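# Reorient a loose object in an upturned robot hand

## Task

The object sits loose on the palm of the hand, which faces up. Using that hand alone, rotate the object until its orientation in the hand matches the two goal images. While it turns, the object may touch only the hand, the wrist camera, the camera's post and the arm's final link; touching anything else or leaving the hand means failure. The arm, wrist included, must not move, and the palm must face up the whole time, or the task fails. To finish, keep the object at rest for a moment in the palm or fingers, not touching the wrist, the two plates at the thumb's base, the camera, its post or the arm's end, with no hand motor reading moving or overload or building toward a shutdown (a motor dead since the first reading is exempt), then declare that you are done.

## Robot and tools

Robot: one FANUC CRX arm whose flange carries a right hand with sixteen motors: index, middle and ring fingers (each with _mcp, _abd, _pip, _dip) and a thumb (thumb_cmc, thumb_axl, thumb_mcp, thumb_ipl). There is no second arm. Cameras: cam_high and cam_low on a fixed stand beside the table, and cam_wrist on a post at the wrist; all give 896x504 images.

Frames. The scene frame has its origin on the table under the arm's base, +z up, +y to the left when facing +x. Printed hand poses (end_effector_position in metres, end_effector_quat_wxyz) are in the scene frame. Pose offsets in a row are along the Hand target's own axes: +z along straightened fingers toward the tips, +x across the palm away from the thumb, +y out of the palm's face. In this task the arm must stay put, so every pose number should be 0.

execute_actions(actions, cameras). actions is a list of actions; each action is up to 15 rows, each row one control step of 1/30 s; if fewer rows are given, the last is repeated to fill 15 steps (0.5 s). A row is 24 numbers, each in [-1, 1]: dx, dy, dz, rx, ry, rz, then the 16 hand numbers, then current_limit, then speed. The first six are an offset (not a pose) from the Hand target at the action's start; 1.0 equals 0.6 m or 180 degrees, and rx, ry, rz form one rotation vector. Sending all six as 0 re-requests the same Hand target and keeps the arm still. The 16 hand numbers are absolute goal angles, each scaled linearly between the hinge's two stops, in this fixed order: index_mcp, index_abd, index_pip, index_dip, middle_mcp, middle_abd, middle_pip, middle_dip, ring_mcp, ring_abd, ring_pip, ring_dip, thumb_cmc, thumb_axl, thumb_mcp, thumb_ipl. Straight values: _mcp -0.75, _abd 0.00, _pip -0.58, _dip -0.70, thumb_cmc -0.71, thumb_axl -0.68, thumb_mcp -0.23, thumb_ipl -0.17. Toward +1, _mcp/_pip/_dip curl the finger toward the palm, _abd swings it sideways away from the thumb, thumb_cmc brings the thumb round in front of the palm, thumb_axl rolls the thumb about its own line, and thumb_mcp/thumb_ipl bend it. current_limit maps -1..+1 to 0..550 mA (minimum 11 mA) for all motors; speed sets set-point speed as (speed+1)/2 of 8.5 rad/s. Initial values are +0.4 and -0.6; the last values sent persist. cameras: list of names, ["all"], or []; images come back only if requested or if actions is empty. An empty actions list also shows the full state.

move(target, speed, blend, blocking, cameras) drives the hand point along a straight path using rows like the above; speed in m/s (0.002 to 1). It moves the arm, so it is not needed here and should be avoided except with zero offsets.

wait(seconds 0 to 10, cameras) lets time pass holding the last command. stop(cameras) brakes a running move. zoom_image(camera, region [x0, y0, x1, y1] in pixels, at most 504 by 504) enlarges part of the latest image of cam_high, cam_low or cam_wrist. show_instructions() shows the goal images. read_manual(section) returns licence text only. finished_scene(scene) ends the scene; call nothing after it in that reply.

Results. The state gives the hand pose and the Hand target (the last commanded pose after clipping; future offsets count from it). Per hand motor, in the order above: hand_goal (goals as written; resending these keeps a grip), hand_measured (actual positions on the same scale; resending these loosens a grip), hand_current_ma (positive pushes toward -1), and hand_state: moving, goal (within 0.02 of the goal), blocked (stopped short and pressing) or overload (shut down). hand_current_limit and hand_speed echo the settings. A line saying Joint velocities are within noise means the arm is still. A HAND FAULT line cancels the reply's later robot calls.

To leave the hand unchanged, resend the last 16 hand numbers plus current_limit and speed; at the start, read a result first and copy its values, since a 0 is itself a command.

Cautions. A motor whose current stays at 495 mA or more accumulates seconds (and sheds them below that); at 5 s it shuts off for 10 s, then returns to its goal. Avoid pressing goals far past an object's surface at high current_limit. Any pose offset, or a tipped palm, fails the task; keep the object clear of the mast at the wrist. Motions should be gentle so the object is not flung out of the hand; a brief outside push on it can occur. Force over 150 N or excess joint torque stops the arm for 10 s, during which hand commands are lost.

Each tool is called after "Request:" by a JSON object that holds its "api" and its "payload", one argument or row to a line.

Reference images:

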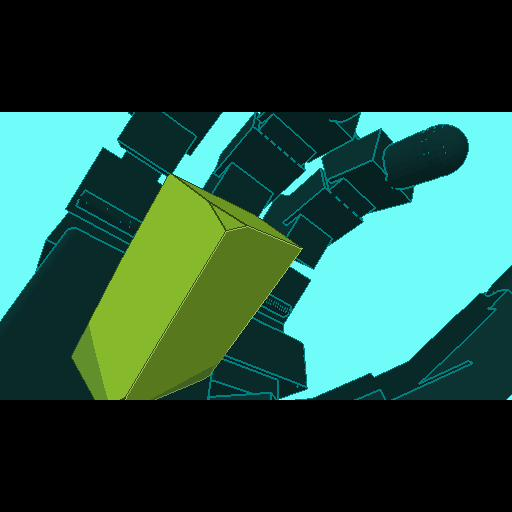

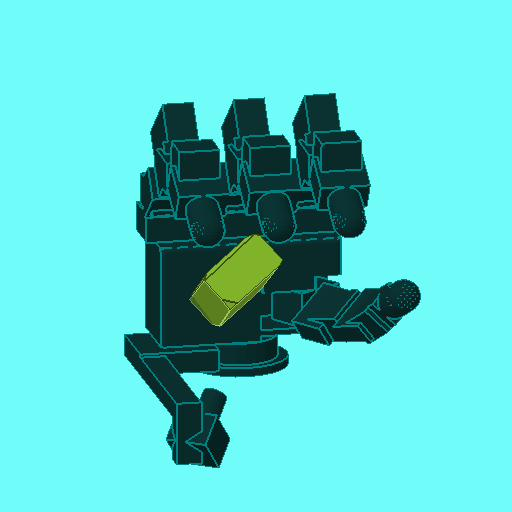

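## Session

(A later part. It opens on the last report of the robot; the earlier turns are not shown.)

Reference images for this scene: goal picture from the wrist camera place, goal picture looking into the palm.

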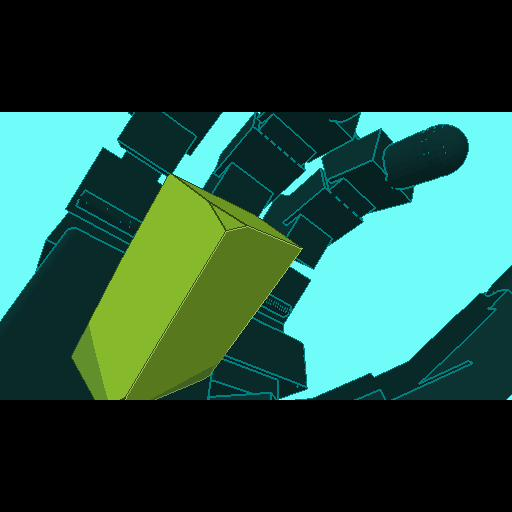

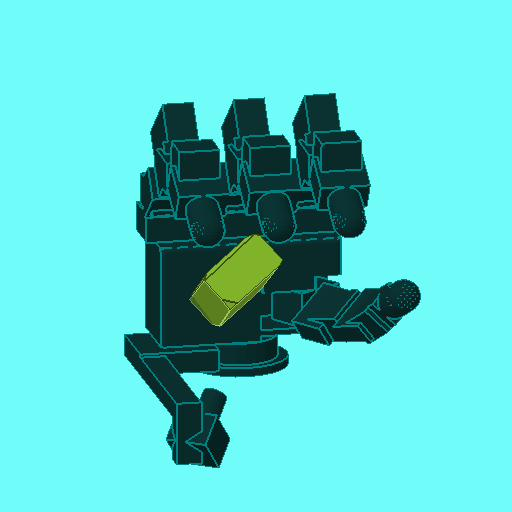

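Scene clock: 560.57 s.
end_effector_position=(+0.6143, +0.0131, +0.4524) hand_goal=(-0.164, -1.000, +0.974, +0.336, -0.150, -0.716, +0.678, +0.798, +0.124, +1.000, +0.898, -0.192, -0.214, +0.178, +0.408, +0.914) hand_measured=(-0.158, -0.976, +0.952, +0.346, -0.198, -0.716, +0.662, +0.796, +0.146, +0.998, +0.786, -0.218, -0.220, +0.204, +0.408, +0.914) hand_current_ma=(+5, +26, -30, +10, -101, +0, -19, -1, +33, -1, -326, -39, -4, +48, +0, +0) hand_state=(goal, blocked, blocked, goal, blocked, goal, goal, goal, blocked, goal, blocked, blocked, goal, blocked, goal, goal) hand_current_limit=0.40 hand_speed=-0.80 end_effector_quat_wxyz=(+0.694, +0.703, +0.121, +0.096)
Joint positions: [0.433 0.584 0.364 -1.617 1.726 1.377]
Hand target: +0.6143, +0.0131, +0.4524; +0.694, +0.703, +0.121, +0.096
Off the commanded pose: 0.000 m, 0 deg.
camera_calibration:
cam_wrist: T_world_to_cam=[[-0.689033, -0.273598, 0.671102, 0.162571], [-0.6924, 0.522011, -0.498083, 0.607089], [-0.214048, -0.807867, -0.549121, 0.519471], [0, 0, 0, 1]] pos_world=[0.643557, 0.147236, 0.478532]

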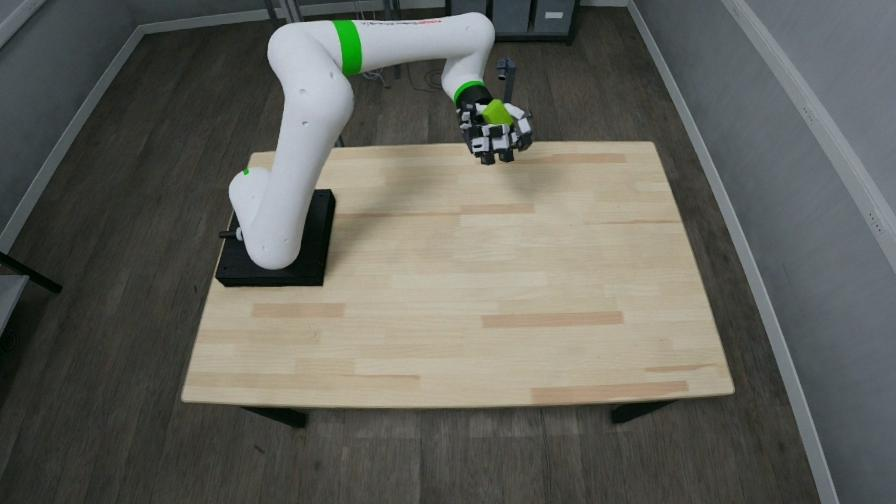

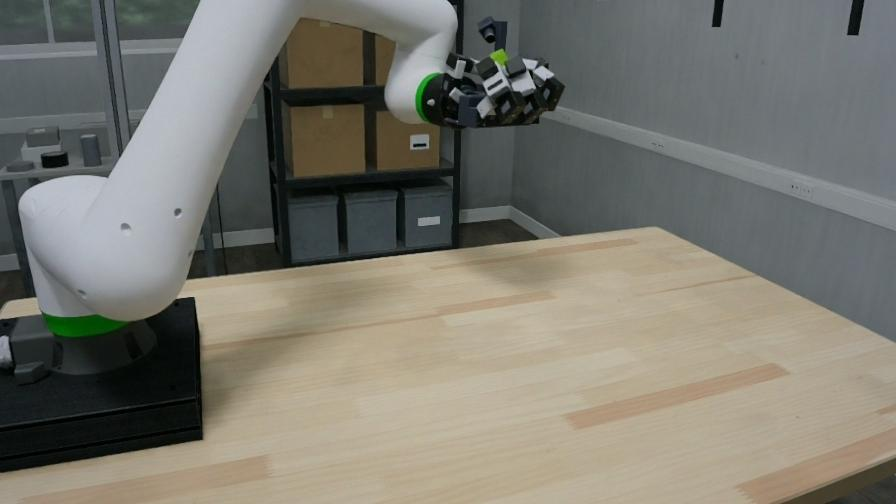

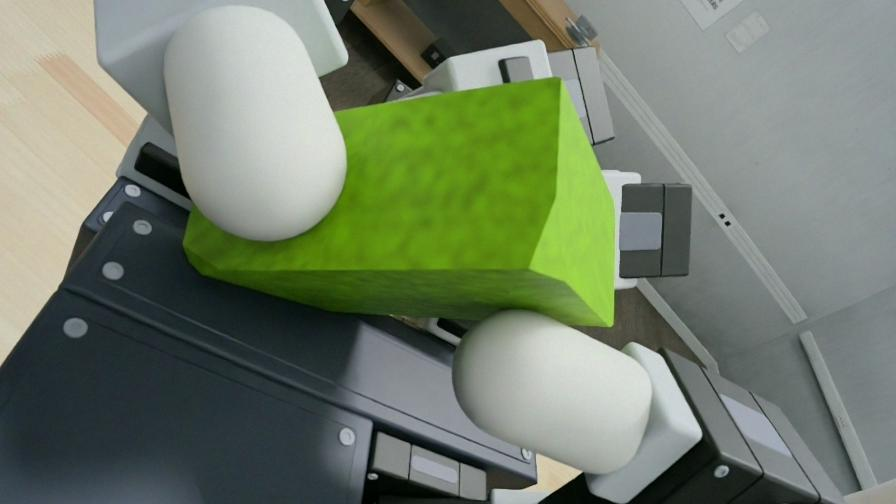

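Request:
{"api": "execute_actions", "payload": {
  "actions": [
    [[0,0,0,0,0,0,-0.1630,-1,0.9737,0.3362,-0.1507,-0.7167,0.6788,0.7971,0.1233,1,0.8978,-0.1913,-0.0857,0.1138,0.2944,0.8789,0.4,-0.84]],
    [[0,0,0,0,0,0,-0.1630,-1,0.9737,0.3362,-0.1507,-0.7167,0.6788,0.7971,0.1233,1,0.8978,-0.1913,0.0286,0.0539,0.2169,0.7741,0.4,-0.84]]
  ],
  "cameras": ["cam_wrist","cam_low","cam_high"]
}}

Request:
{"api": "zoom_image", "payload": {
  "camera": "cam_high",
  "region": [474, 90, 524, 132]
}}

Request:
{"api": "zoom_image", "payload": {
  "camera": "cam_low",
  "region": [440, 46, 580, 136]
}}

Scene clock: 562.17 s.
end_effector_position=(+0.6143, +0.0131, +0.4524) hand_goal=(-0.164, -1.000, +0.974, +0.336, -0.150, -0.716, +0.678, +0.798, +0.124, +1.000, +0.898, -0.192, +0.028, +0.054, +0.216, +0.774) hand_measured=(-0.160, -0.972, +0.952, +0.352, -0.200, -0.704, +0.670, +0.802, +0.136, +0.998, +0.790, -0.218, +0.022, +0.076, +0.222, +0.788) hand_current_ma=(+2, +33, -28, +17, -106, +9, -6, +3, +12, -1, -307, -39, -4, +36, +6, +22) hand_state=(goal, blocked, blocked, goal, blocked, goal, goal, goal, goal, goal, blocked, blocked, goal, blocked, goal, goal) hand_current_limit=0.40 hand_speed=-0.84 end_effector_quat_wxyz=(+0.694, +0.703, +0.121, +0.096)
Joint positions: [0.433 0.584 0.364 -1.617 1.726 1.377]
Hand target: +0.6143, +0.0131, +0.4524; +0.694, +0.703, +0.121, +0.096
Off the commanded pose: 0.000 m, 0 deg.
camera_calibration:
cam_wrist: T_world_to_cam=[[-0.689033, -0.273598, 0.671102, 0.162571], [-0.6924, 0.522011, -0.498083, 0.607089], [-0.214048, -0.807867, -0.549121, 0.519471], [0, 0, 0, 1]] pos_world=[0.643557, 0.147236, 0.478532]

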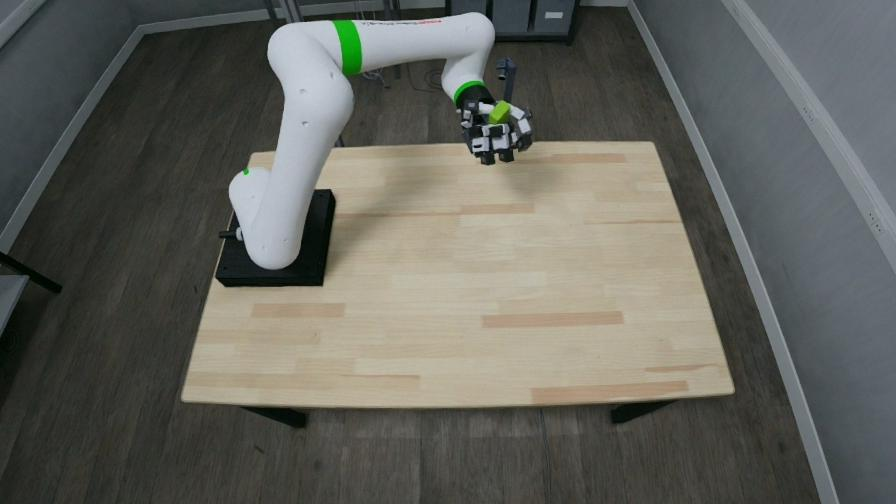

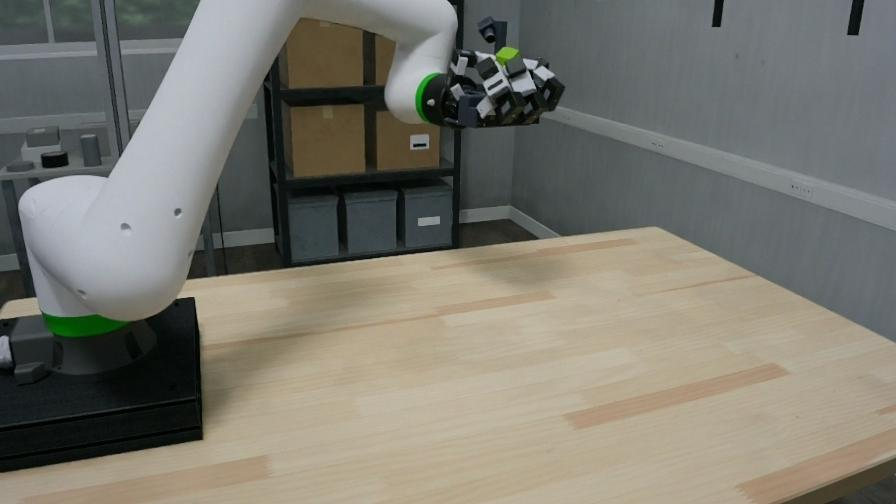

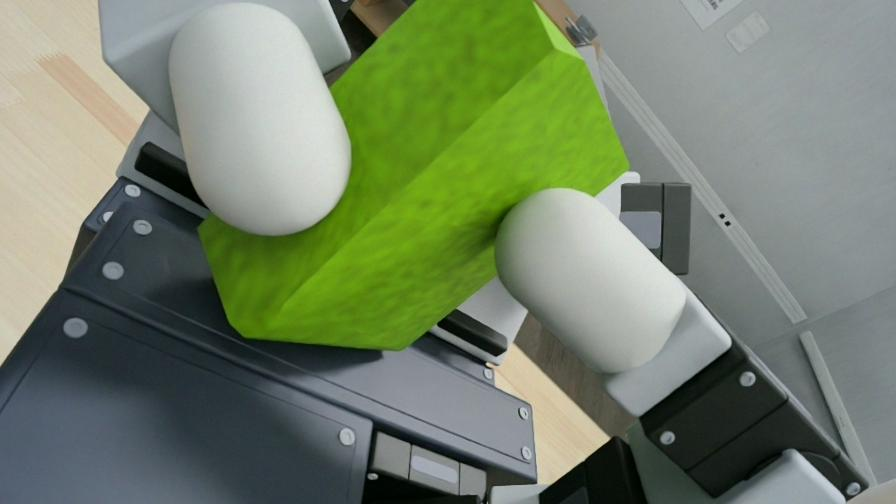

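Scaled by 10.080 from the camera's 896x504 image, which has a finer 1280x720 frame.

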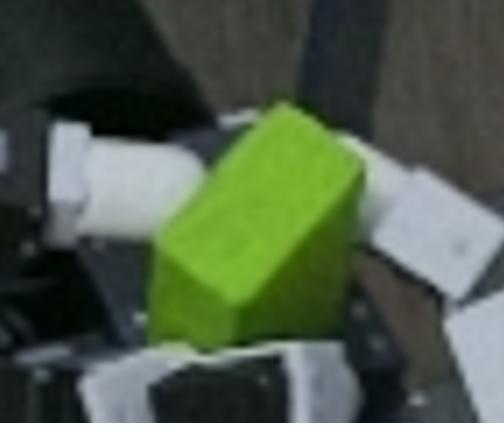

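Scaled by 3.600 from the camera's 896x504 image, which has a finer 1280x720 frame.

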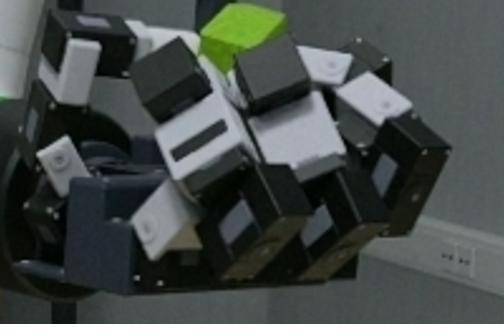

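Request:
{"api": "execute_actions", "payload": {
  "actions": [
    [[0,0,0,0,0,0,-0.1630,-1,0.9737,0.3362,-0.1507,-0.7167,0.6788,0.7971,0.1233,1,0.8978,-0.1913,0.0286,0.0467,0.2820,0.7254,0.4,-0.86]]
  ],
  "cameras": ["cam_wrist","cam_low","cam_high"]
}}

Request:
{"api": "zoom_image", "payload": {
  "camera": "cam_high",
  "region": [474, 90, 524, 132]
}}

Request:
{"api": "zoom_image", "payload": {
  "camera": "cam_low",
  "region": [484, 40, 534, 82]
}}

Scene clock: 565.83 s.
end_effector_position=(+0.6143, +0.0131, +0.4524) hand_goal=(-0.164, -1.000, +0.974, +0.336, -0.150, -0.716, +0.678, +0.798, +0.124, +1.000, +0.898, -0.192, +0.028, +0.046, +0.282, +0.726) hand_measured=(-0.160, -0.972, +0.952, +0.350, -0.200, -0.704, +0.670, +0.804, +0.140, +0.998, +0.790, -0.218, +0.012, +0.070, +0.262, +0.736) hand_current_ma=(+2, +33, -28, +15, -106, +9, -6, +4, +21, -1, -305, -39, -18, +46, -38, +12) hand_state=(goal, blocked, blocked, goal, blocked, goal, goal, goal, goal, goal, blocked, blocked, goal, blocked, blocked, goal) hand_current_limit=0.40 hand_speed=-0.86 end_effector_quat_wxyz=(+0.694, +0.703, +0.121, +0.096)
Joint positions: [0.433 0.584 0.364 -1.617 1.726 1.377]
Hand target: +0.6143, +0.0131, +0.4524; +0.694, +0.703, +0.121, +0.096
Off the commanded pose: 0.000 m, 0 deg.
camera_calibration:
cam_wrist: T_world_to_cam=[[-0.689033, -0.273598, 0.671102, 0.162571], [-0.6924, 0.522011, -0.498083, 0.607089], [-0.214048, -0.807867, -0.549121, 0.519471], [0, 0, 0, 1]] pos_world=[0.643557, 0.147236, 0.478532]

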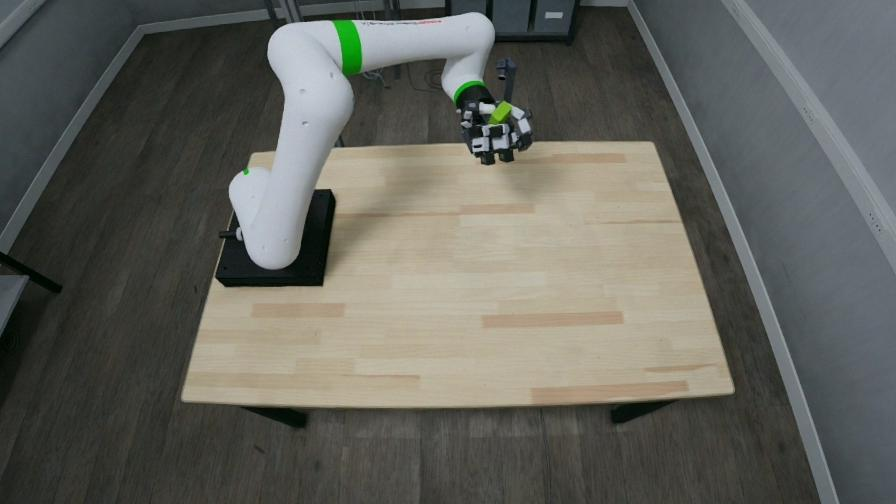

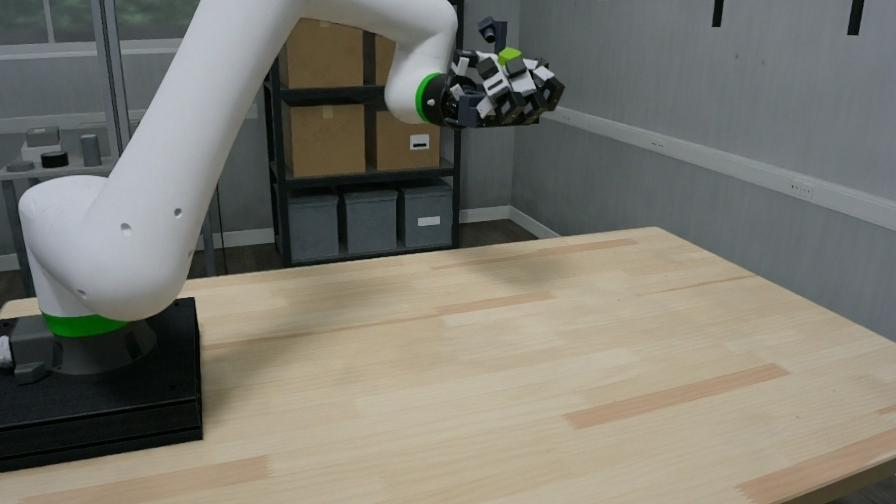

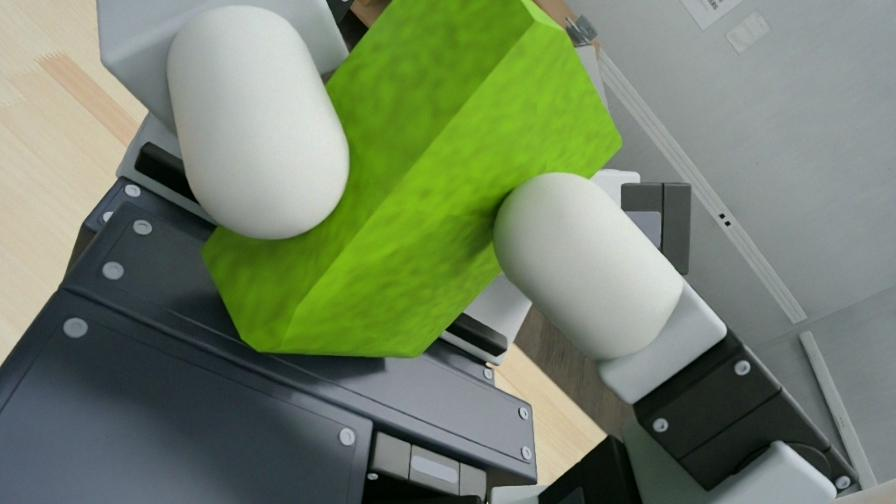

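Scaled by 10.080 from the camera's 896x504 image, which has a finer 1280x720 frame.

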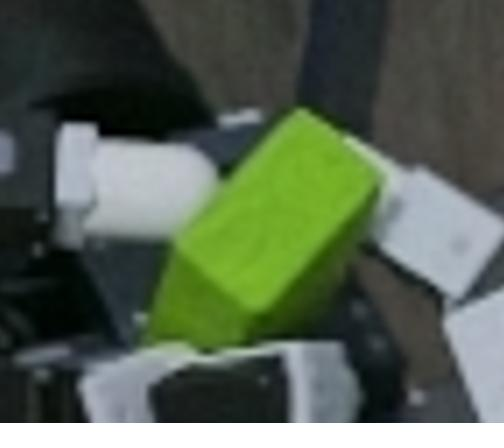

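Scaled by 10.080 from the camera's 896x504 image, which has a finer 1280x720 frame.

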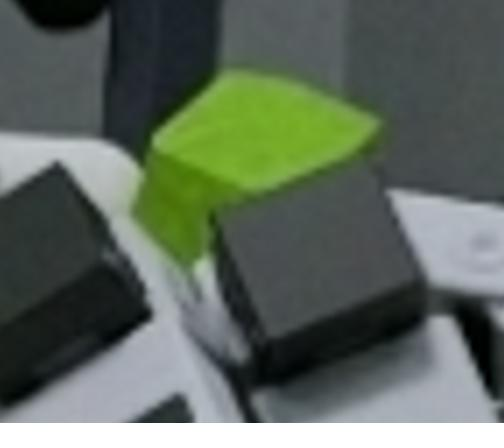

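Request:
{"api": "zoom_image", "payload": {
  "camera": "cam_wrist",
  "region": [480, 0, 680, 200]
}}

Request:
{"api": "zoom_image", "payload": {
  "camera": "cam_wrist",
  "region": [190, 210, 450, 370]
}}

Scaled by 2.520 from the camera's 896x504 image, which has a finer 1280x720 frame.

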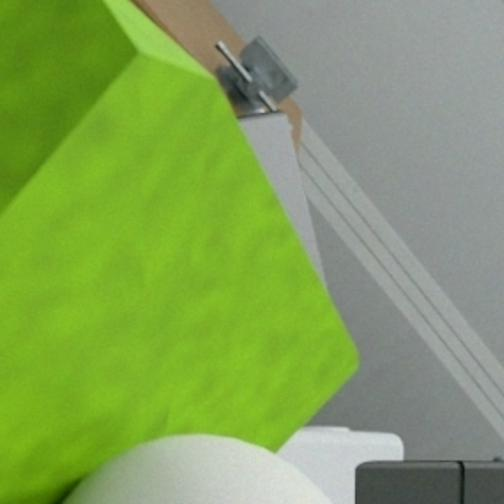

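Scaled by 1.938 from the camera's 896x504 image, which has a finer 1280x720 frame.

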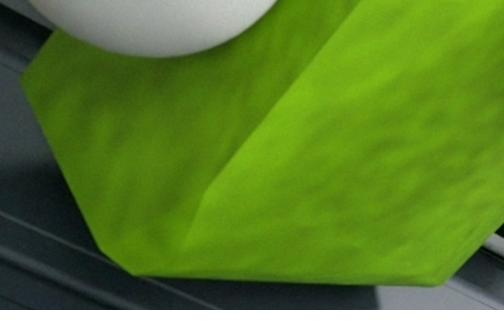

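Request:
{"api": "execute_actions", "payload": {
  "actions": [
    [[0,0,0,0,0,0,-0.1630,-1,0.9737,0.3362,-0.3425,-0.7,0.6788,0.7971,0.1233,1,0.8978,-0.1913,0.0286,0.0467,0.2820,0.7254,0.4,-0.8]],
    [[0,0,0,0,0,0,-0.2397,-1,0.9869,0.3232,-0.3425,-0.7,0.6788,0.7971,0.1329,1,0.9985,-0.3942,0.0286,0.0467,0.2820,0.7254,0.4,-0.88]],
    [[0,0,0,0,0,0,-0.2397,-1,0.9869,0.3232,-0.3425,-0.7,0.6788,0.7971,0.1329,1,0.9985,-0.3942,0.0571,0.0024,0.2820,0.6476,0.4,-0.88]]
  ],
  "cameras": ["cam_wrist","cam_low","cam_high"]
}}

Request:
{"api": "zoom_image", "payload": {
  "camera": "cam_high",
  "region": [474, 90, 524, 132]
}}

Request:
{"api": "zoom_image", "payload": {
  "camera": "cam_wrist",
  "region": [480, 0, 680, 200]
}}

Request:
{"api": "zoom_image", "payload": {
  "camera": "cam_wrist",
  "region": [190, 210, 450, 370]
}}

Scene clock: 580.13 s.
end_effector_position=(+0.6143, +0.0131, +0.4524) hand_goal=(-0.240, -1.000, +0.986, +0.324, -0.342, -0.700, +0.678, +0.798, +0.132, +1.000, +0.998, -0.394, +0.058, +0.002, +0.282, +0.648) hand_measured=(-0.258, -0.988, +0.992, +0.352, -0.346, -0.698, +0.678, +0.802, +0.136, +1.000, +0.906, -0.410, +0.026, +0.008, +0.270, +0.658) hand_current_ma=(-25, +9, +5, +41, -2, +1, +0, +2, +3, +0, -240, -17, -51, +5, -17, +13) hand_state=(goal, goal, goal, blocked, goal, goal, goal, goal, goal, goal, blocked, goal, blocked, goal, goal, goal) hand_current_limit=0.40 hand_speed=-0.88 end_effector_quat_wxyz=(+0.694, +0.703, +0.121, +0.096)
Joint positions: [0.433 0.584 0.364 -1.617 1.726 1.377]
Hand target: +0.6143, +0.0131, +0.4524; +0.694, +0.703, +0.121, +0.096
Off the commanded pose: 0.000 m, 0 deg.
camera_calibration:
cam_wrist: T_world_to_cam=[[-0.689033, -0.273598, 0.671102, 0.162571], [-0.6924, 0.522011, -0.498083, 0.607089], [-0.214048, -0.807867, -0.549121, 0.519471], [0, 0, 0, 1]] pos_world=[0.643557, 0.147236, 0.478532]

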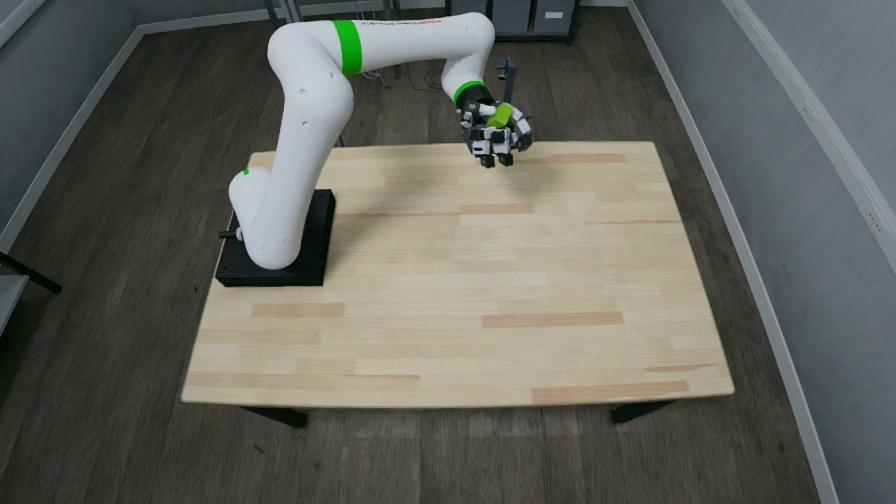

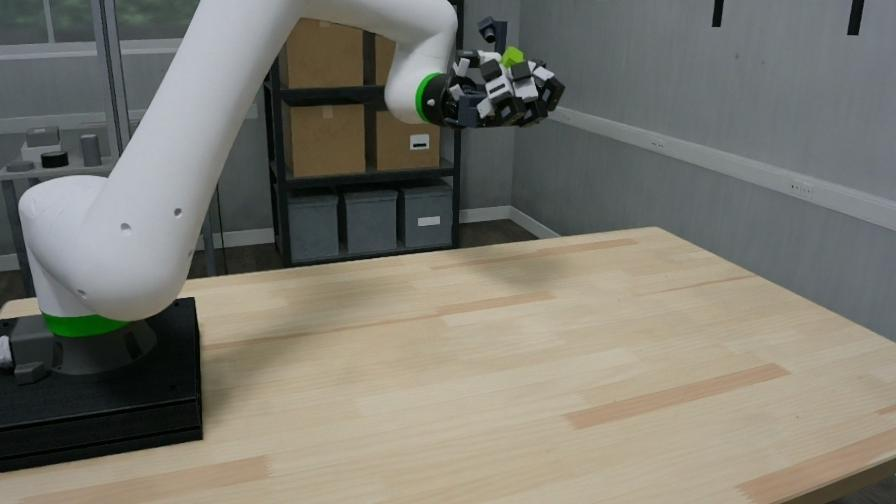

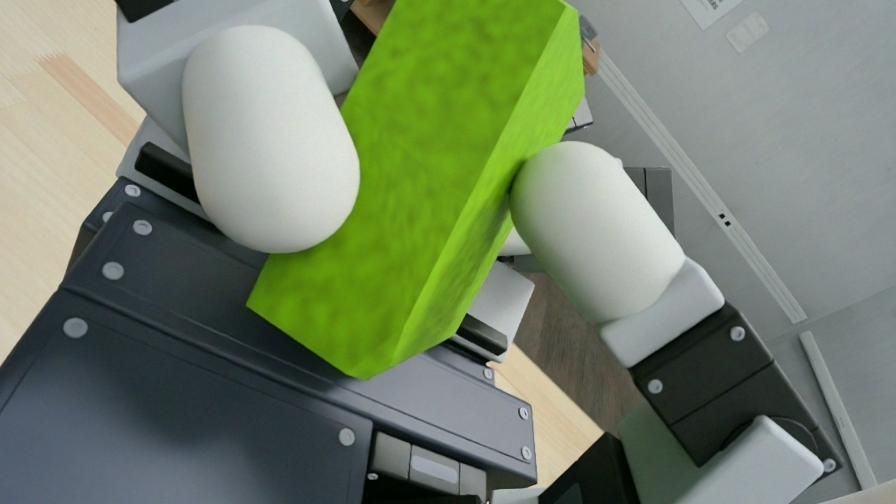

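Scaled by 10.080 from the camera's 896x504 image, which has a finer 1280x720 frame.

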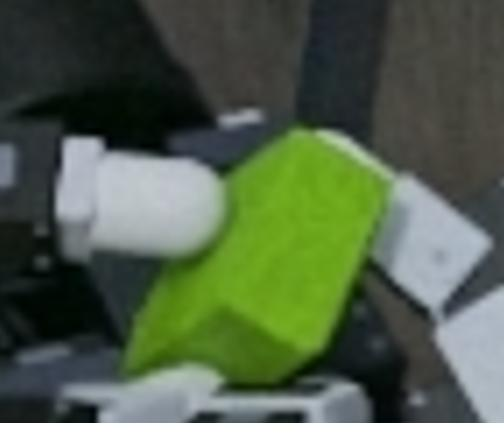

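Scaled by 2.520 from the camera's 896x504 image, which has a finer 1280x720 frame.

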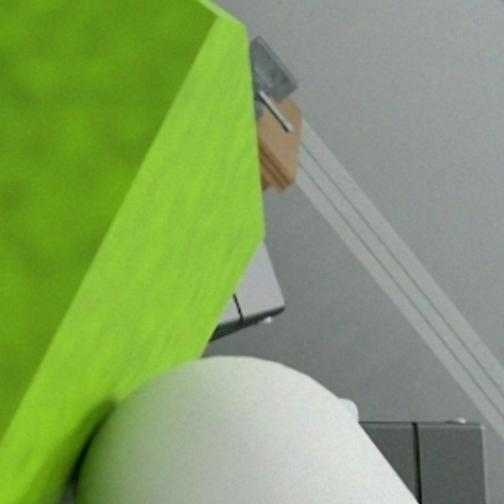

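Scaled by 1.938 from the camera's 896x504 image, which has a finer 1280x720 frame.

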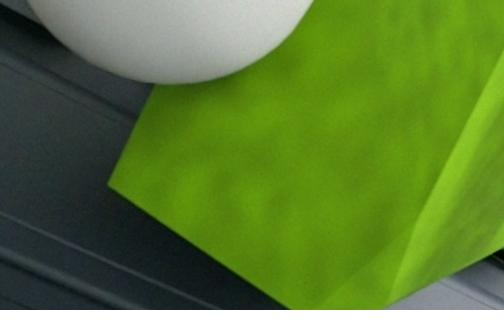

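Request:
{"api": "zoom_image", "payload": {
  "camera": "cam_wrist",
  "region": [330, 290, 490, 390]
}}

Scaled by 3.150 from the camera's 896x504 image, which has a finer 1280x720 frame.

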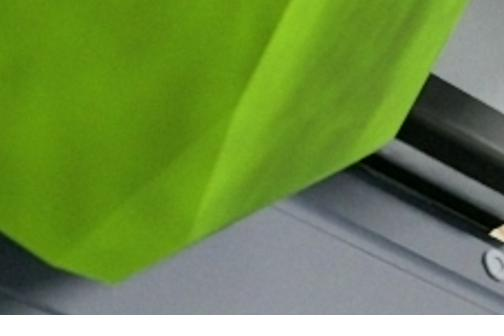

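Request:
{"api": "zoom_image", "payload": {
  "camera": "cam_wrist",
  "region": [320, 0, 480, 120]
}}

Request:
{"api": "zoom_image", "payload": {
  "camera": "cam_wrist",
  "region": [230, 230, 330, 330]
}}

Scaled by 3.150 from the camera's 896x504 image, which has a finer 1280x720 frame.

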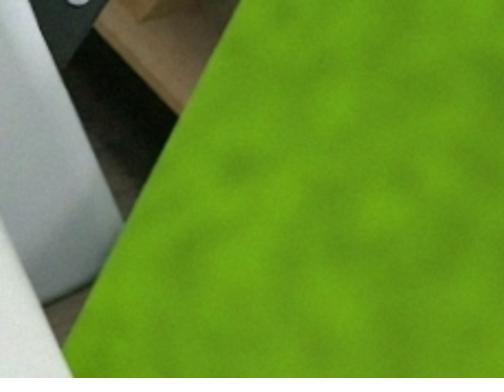

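Scaled by 5.040 from the camera's 896x504 image, which has a finer 1280x720 frame.

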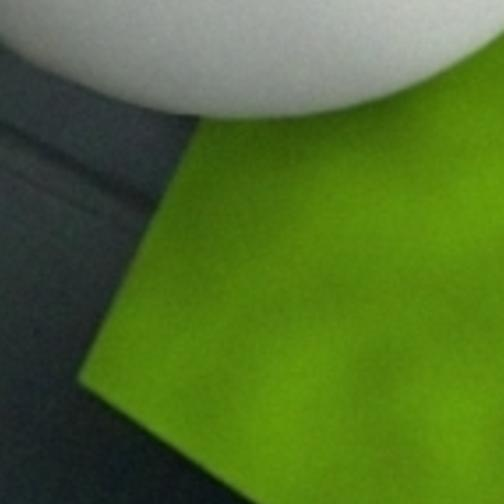

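Request:
{"api": "execute_actions", "payload": {
  "actions": [
    [[0,0,0,0,0,0,-0.2397,-1,0.9869,0.3232,-0.4986,-0.6667,0.8161,0.3681,0.1329,1,0.9985,-0.3942,0.0571,0.0024,0.2820,0.6476,0.4,-0.75]],
    [[0,0,0,0,0,0,-0.1630,-1,0.9737,0.3362,-0.3219,-0.6667,0.5810,0.5232,0.1233,1,0.8978,-0.1913,0.0571,0.0695,0.2258,0.6995,0.4,-0.88]]
  ],
  "cameras": ["cam_wrist","cam_low","cam_high"]
}}

Request:
{"api": "zoom_image", "payload": {
  "camera": "cam_high",
  "region": [474, 90, 524, 132]
}}

Request:
{"api": "zoom_image", "payload": {
  "camera": "cam_wrist",
  "region": [480, 0, 680, 200]
}}

Request:
{"api": "zoom_image", "payload": {
  "camera": "cam_wrist",
  "region": [190, 220, 450, 380]
}}

Scene clock: 590.23 s.
end_effector_position=(+0.6143, +0.0131, +0.4524) hand_goal=(-0.164, -1.000, +0.974, +0.336, -0.322, -0.666, +0.580, +0.524, +0.124, +1.000, +0.898, -0.192, +0.058, +0.070, +0.226, +0.700) hand_measured=(-0.200, -0.978, +0.948, +0.352, -0.356, -0.674, +0.620, +0.536, +0.144, +0.998, +0.830, -0.260, +0.052, +0.078, +0.226, +0.700) hand_current_ma=(-67, +23, -38, +18, -63, -6, +70, +11, +27, +0, -152, -156, -3, +8, +0, +0) hand_state=(blocked, blocked, blocked, goal, blocked, goal, blocked, goal, goal, goal, blocked, blocked, goal, goal, goal, goal) hand_current_limit=0.40 hand_speed=-0.88 end_effector_quat_wxyz=(+0.694, +0.703, +0.121, +0.096)
Joint positions: [0.433 0.584 0.364 -1.617 1.726 1.377]
Hand target: +0.6143, +0.0131, +0.4524; +0.694, +0.703, +0.121, +0.096
Off the commanded pose: 0.000 m, 0 deg.
camera_calibration:
cam_wrist: T_world_to_cam=[[-0.689033, -0.273598, 0.671102, 0.162571], [-0.6924, 0.522011, -0.498083, 0.607089], [-0.214048, -0.807867, -0.549121, 0.519471], [0, 0, 0, 1]] pos_world=[0.643557, 0.147236, 0.478532]

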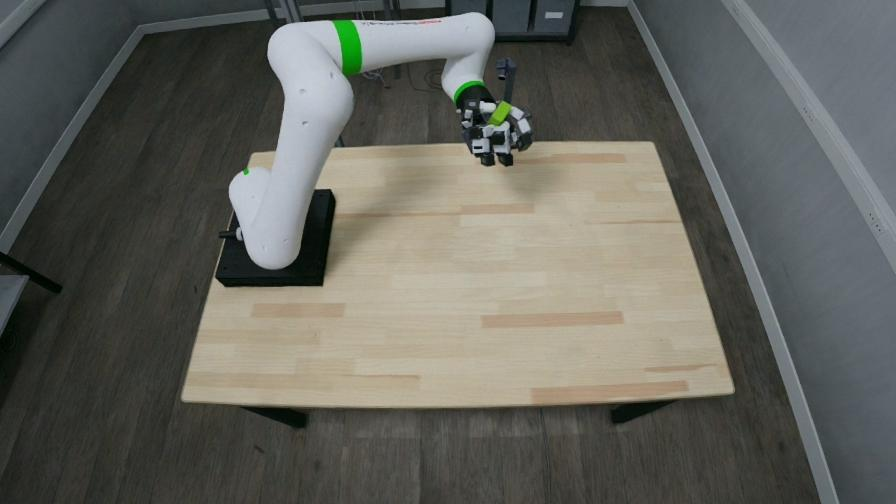

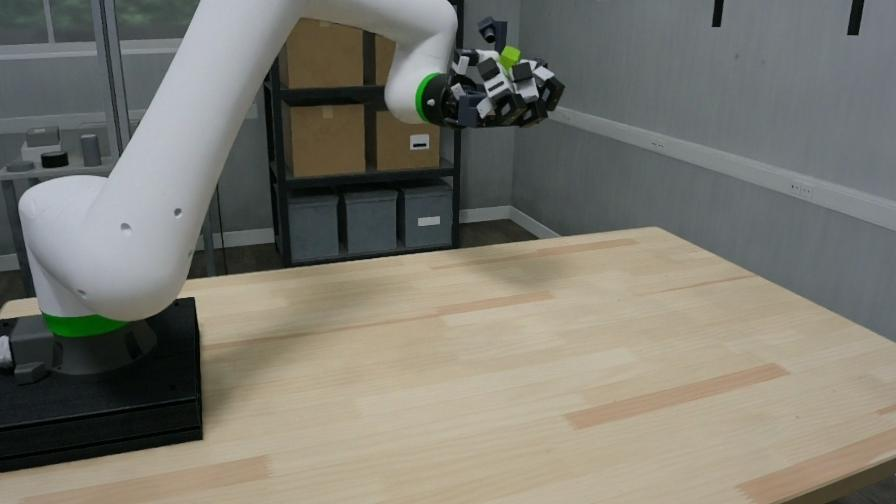

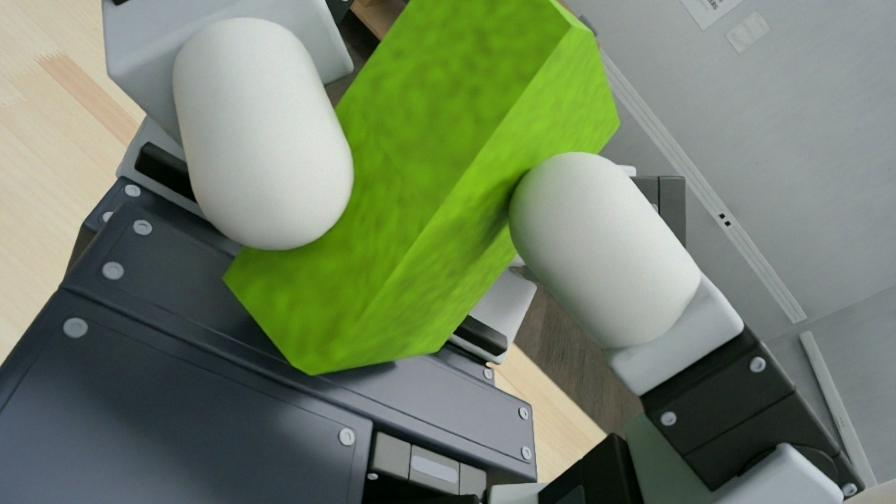

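Scaled by 10.080 from the camera's 896x504 image, which has a finer 1280x720 frame.

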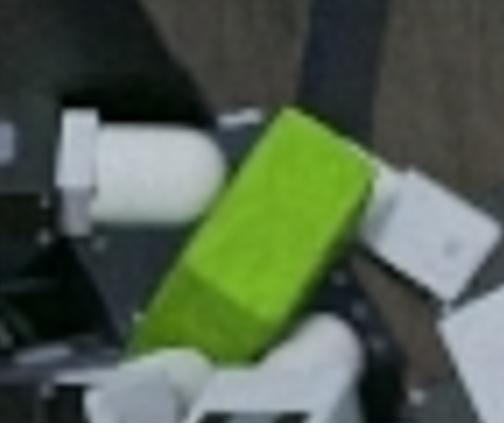

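Scaled by 2.520 from the camera's 896x504 image, which has a finer 1280x720 frame.

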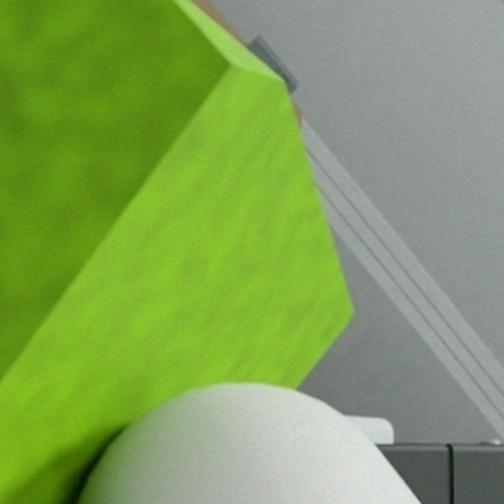

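Scaled by 1.938 from the camera's 896x504 image, which has a finer 1280x720 frame.

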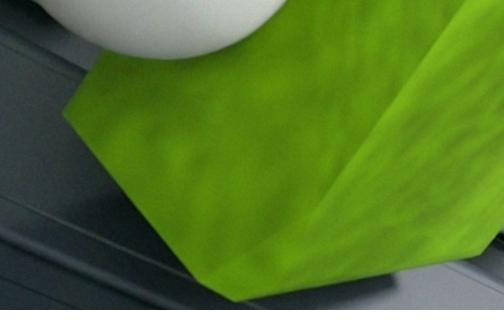

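Request:
{"api": "zoom_image", "payload": {
  "camera": "cam_wrist",
  "region": [320, 0, 480, 120]
}}

Request:
{"api": "zoom_image", "payload": {
  "camera": "cam_wrist",
  "region": [280, 290, 460, 390]
}}

Scaled by 3.150 from the camera's 896x504 image, which has a finer 1280x720 frame.

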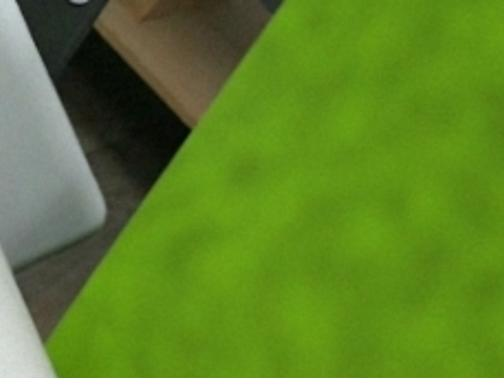

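Scaled by 2.800 from the camera's 896x504 image, which has a finer 1280x720 frame.

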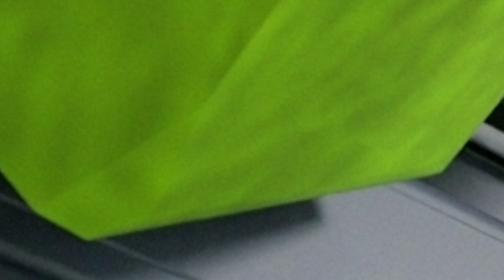

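Request:
{"api": "zoom_image", "payload": {
  "camera": "cam_low",
  "region": [490, 36, 540, 78]
}}

Request:
{"api": "zoom_image", "payload": {
  "camera": "cam_high",
  "region": [484, 96, 516, 128]
}}

Scaled by 10.080 from the camera's 896x504 image, which has a finer 1280x720 frame.

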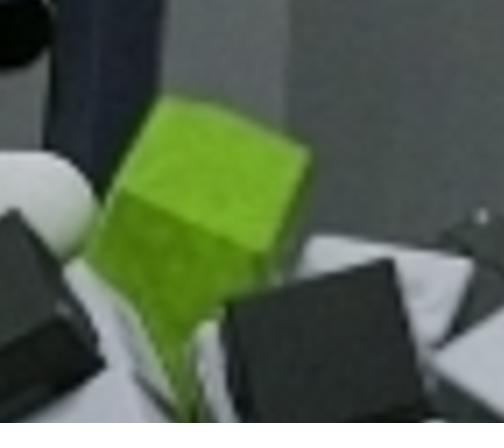

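Scaled by 15.750 from the camera's 896x504 image, which has a finer 1280x720 frame.

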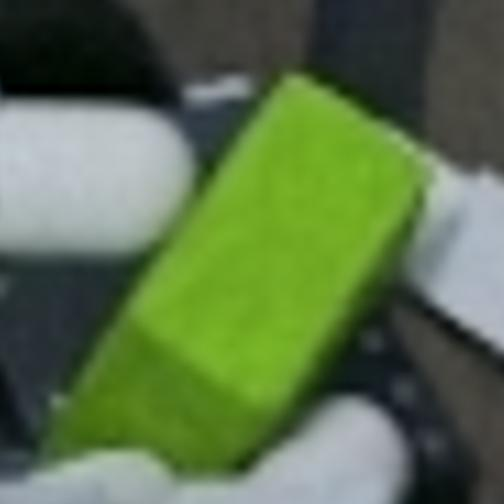

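Request:
{"api": "execute_actions", "payload": {
  "actions": [
    [[0,0,0,0,0,0,-0.1630,-1,0.9737,0.3362,-0.3699,-0.6667,0.6350,0.5362,0.1233,1,0.8978,-0.1913,0.0571,0.0695,0.2258,0.6995,0.4,-0.85]],
    [[0,0,0,0,0,0,-0.1630,-1,0.9737,0.3362,-0.3699,-0.6667,0.6350,0.5362,0.1233,1,0.8978,-0.1913,0.0571,0.0587,0.2708,0.6638,0.4,-0.9]]
  ],
  "cameras": ["cam_wrist","cam_low","cam_high"]
}}

Request:
{"api": "zoom_image", "payload": {
  "camera": "cam_high",
  "region": [484, 96, 516, 128]
}}

Request:
{"api": "zoom_image", "payload": {
  "camera": "cam_low",
  "region": [494, 40, 526, 72]
}}

Request:
{"api": "zoom_image", "payload": {
  "camera": "cam_wrist",
  "region": [520, 0, 680, 160]
}}

Request:
{"api": "zoom_image", "payload": {
  "camera": "cam_wrist",
  "region": [200, 230, 460, 390]
}}

Request:
{"api": "zoom_image", "payload": {
  "camera": "cam_wrist",
  "region": [320, 0, 480, 120]
}}

Scene clock: 603.03 s.
end_effector_position=(+0.6143, +0.0131, +0.4524) hand_goal=(-0.164, -1.000, +0.974, +0.336, -0.370, -0.666, +0.634, +0.536, +0.124, +1.000, +0.898, -0.192, +0.058, +0.058, +0.270, +0.664) hand_measured=(-0.200, -0.980, +0.950, +0.354, -0.378, -0.672, +0.642, +0.542, +0.146, +0.998, +0.830, -0.258, +0.044, +0.066, +0.254, +0.670) hand_current_ma=(-67, +21, -32, +20, -8, -3, +5, +5, +33, -1, -155, -151, -15, +8, -28, +7) hand_state=(blocked, blocked, blocked, goal, goal, goal, goal, goal, blocked, goal, blocked, blocked, goal, goal, goal, goal) hand_current_limit=0.40 hand_speed=-0.90 end_effector_quat_wxyz=(+0.694, +0.703, +0.121, +0.096)
Joint positions: [0.433 0.584 0.364 -1.617 1.726 1.377]
Hand target: +0.6143, +0.0131, +0.4524; +0.694, +0.703, +0.121, +0.096
Off the commanded pose: 0.000 m, 0 deg.
camera_calibration:
cam_wrist: T_world_to_cam=[[-0.689033, -0.273598, 0.671102, 0.162571], [-0.6924, 0.522011, -0.498083, 0.607089], [-0.214048, -0.807867, -0.549121, 0.519471], [0, 0, 0, 1]] pos_world=[0.643557, 0.147236, 0.478532]

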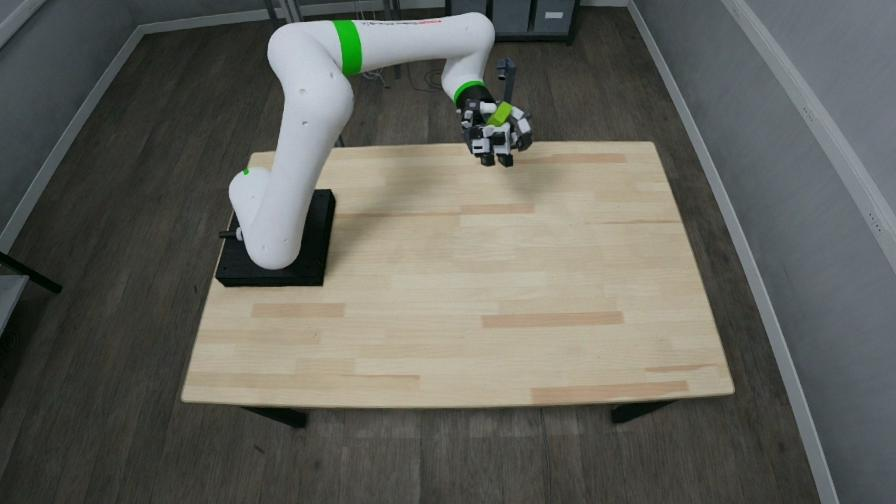

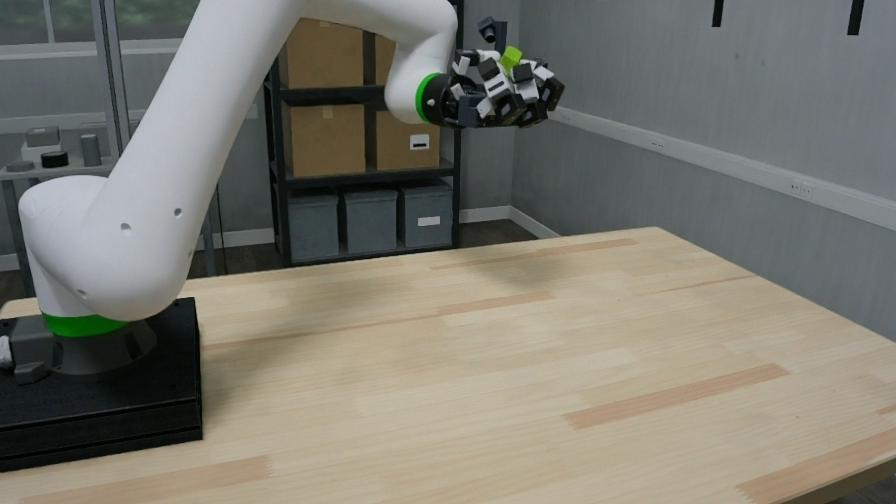

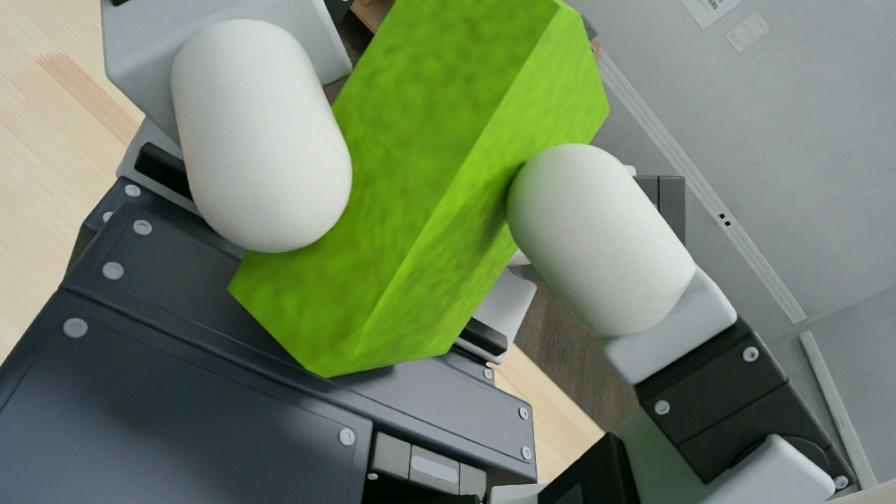

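Scaled by 15.750 from the camera's 896x504 image, which has a finer 1280x720 frame.

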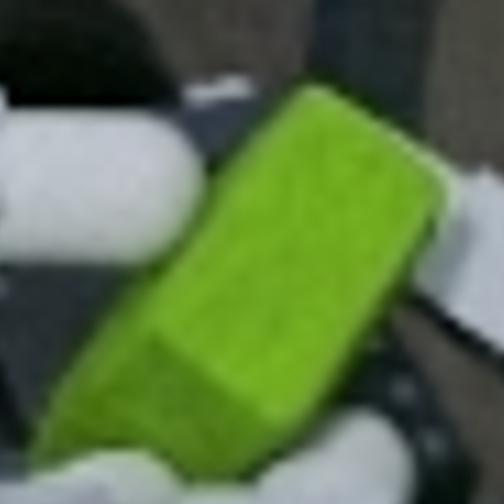

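Scaled by 15.750 from the camera's 896x504 image, which has a finer 1280x720 frame.

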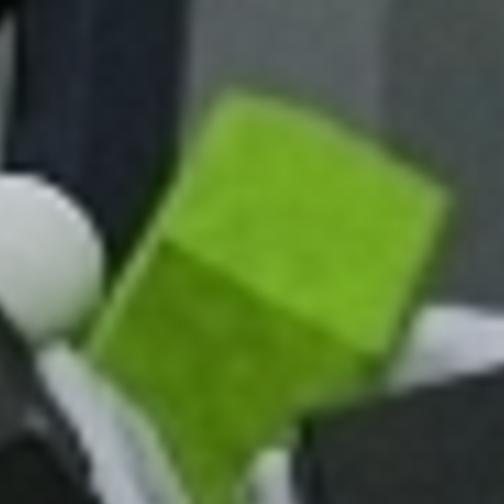

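Scaled by 3.150 from the camera's 896x504 image, which has a finer 1280x720 frame.

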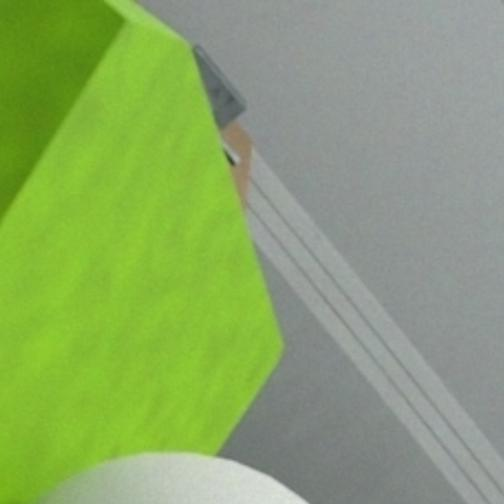

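Scaled by 1.938 from the camera's 896x504 image, which has a finer 1280x720 frame.

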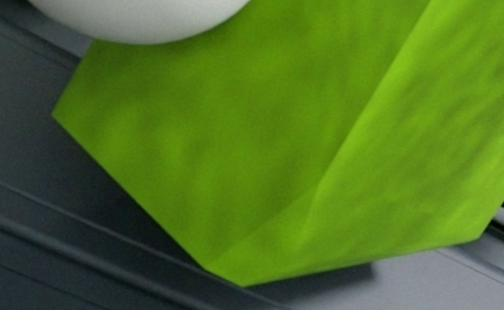

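Scaled by 3.150 from the camera's 896x504 image, which has a finer 1280x720 frame.

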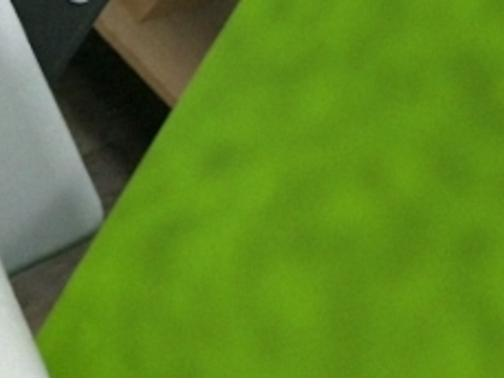

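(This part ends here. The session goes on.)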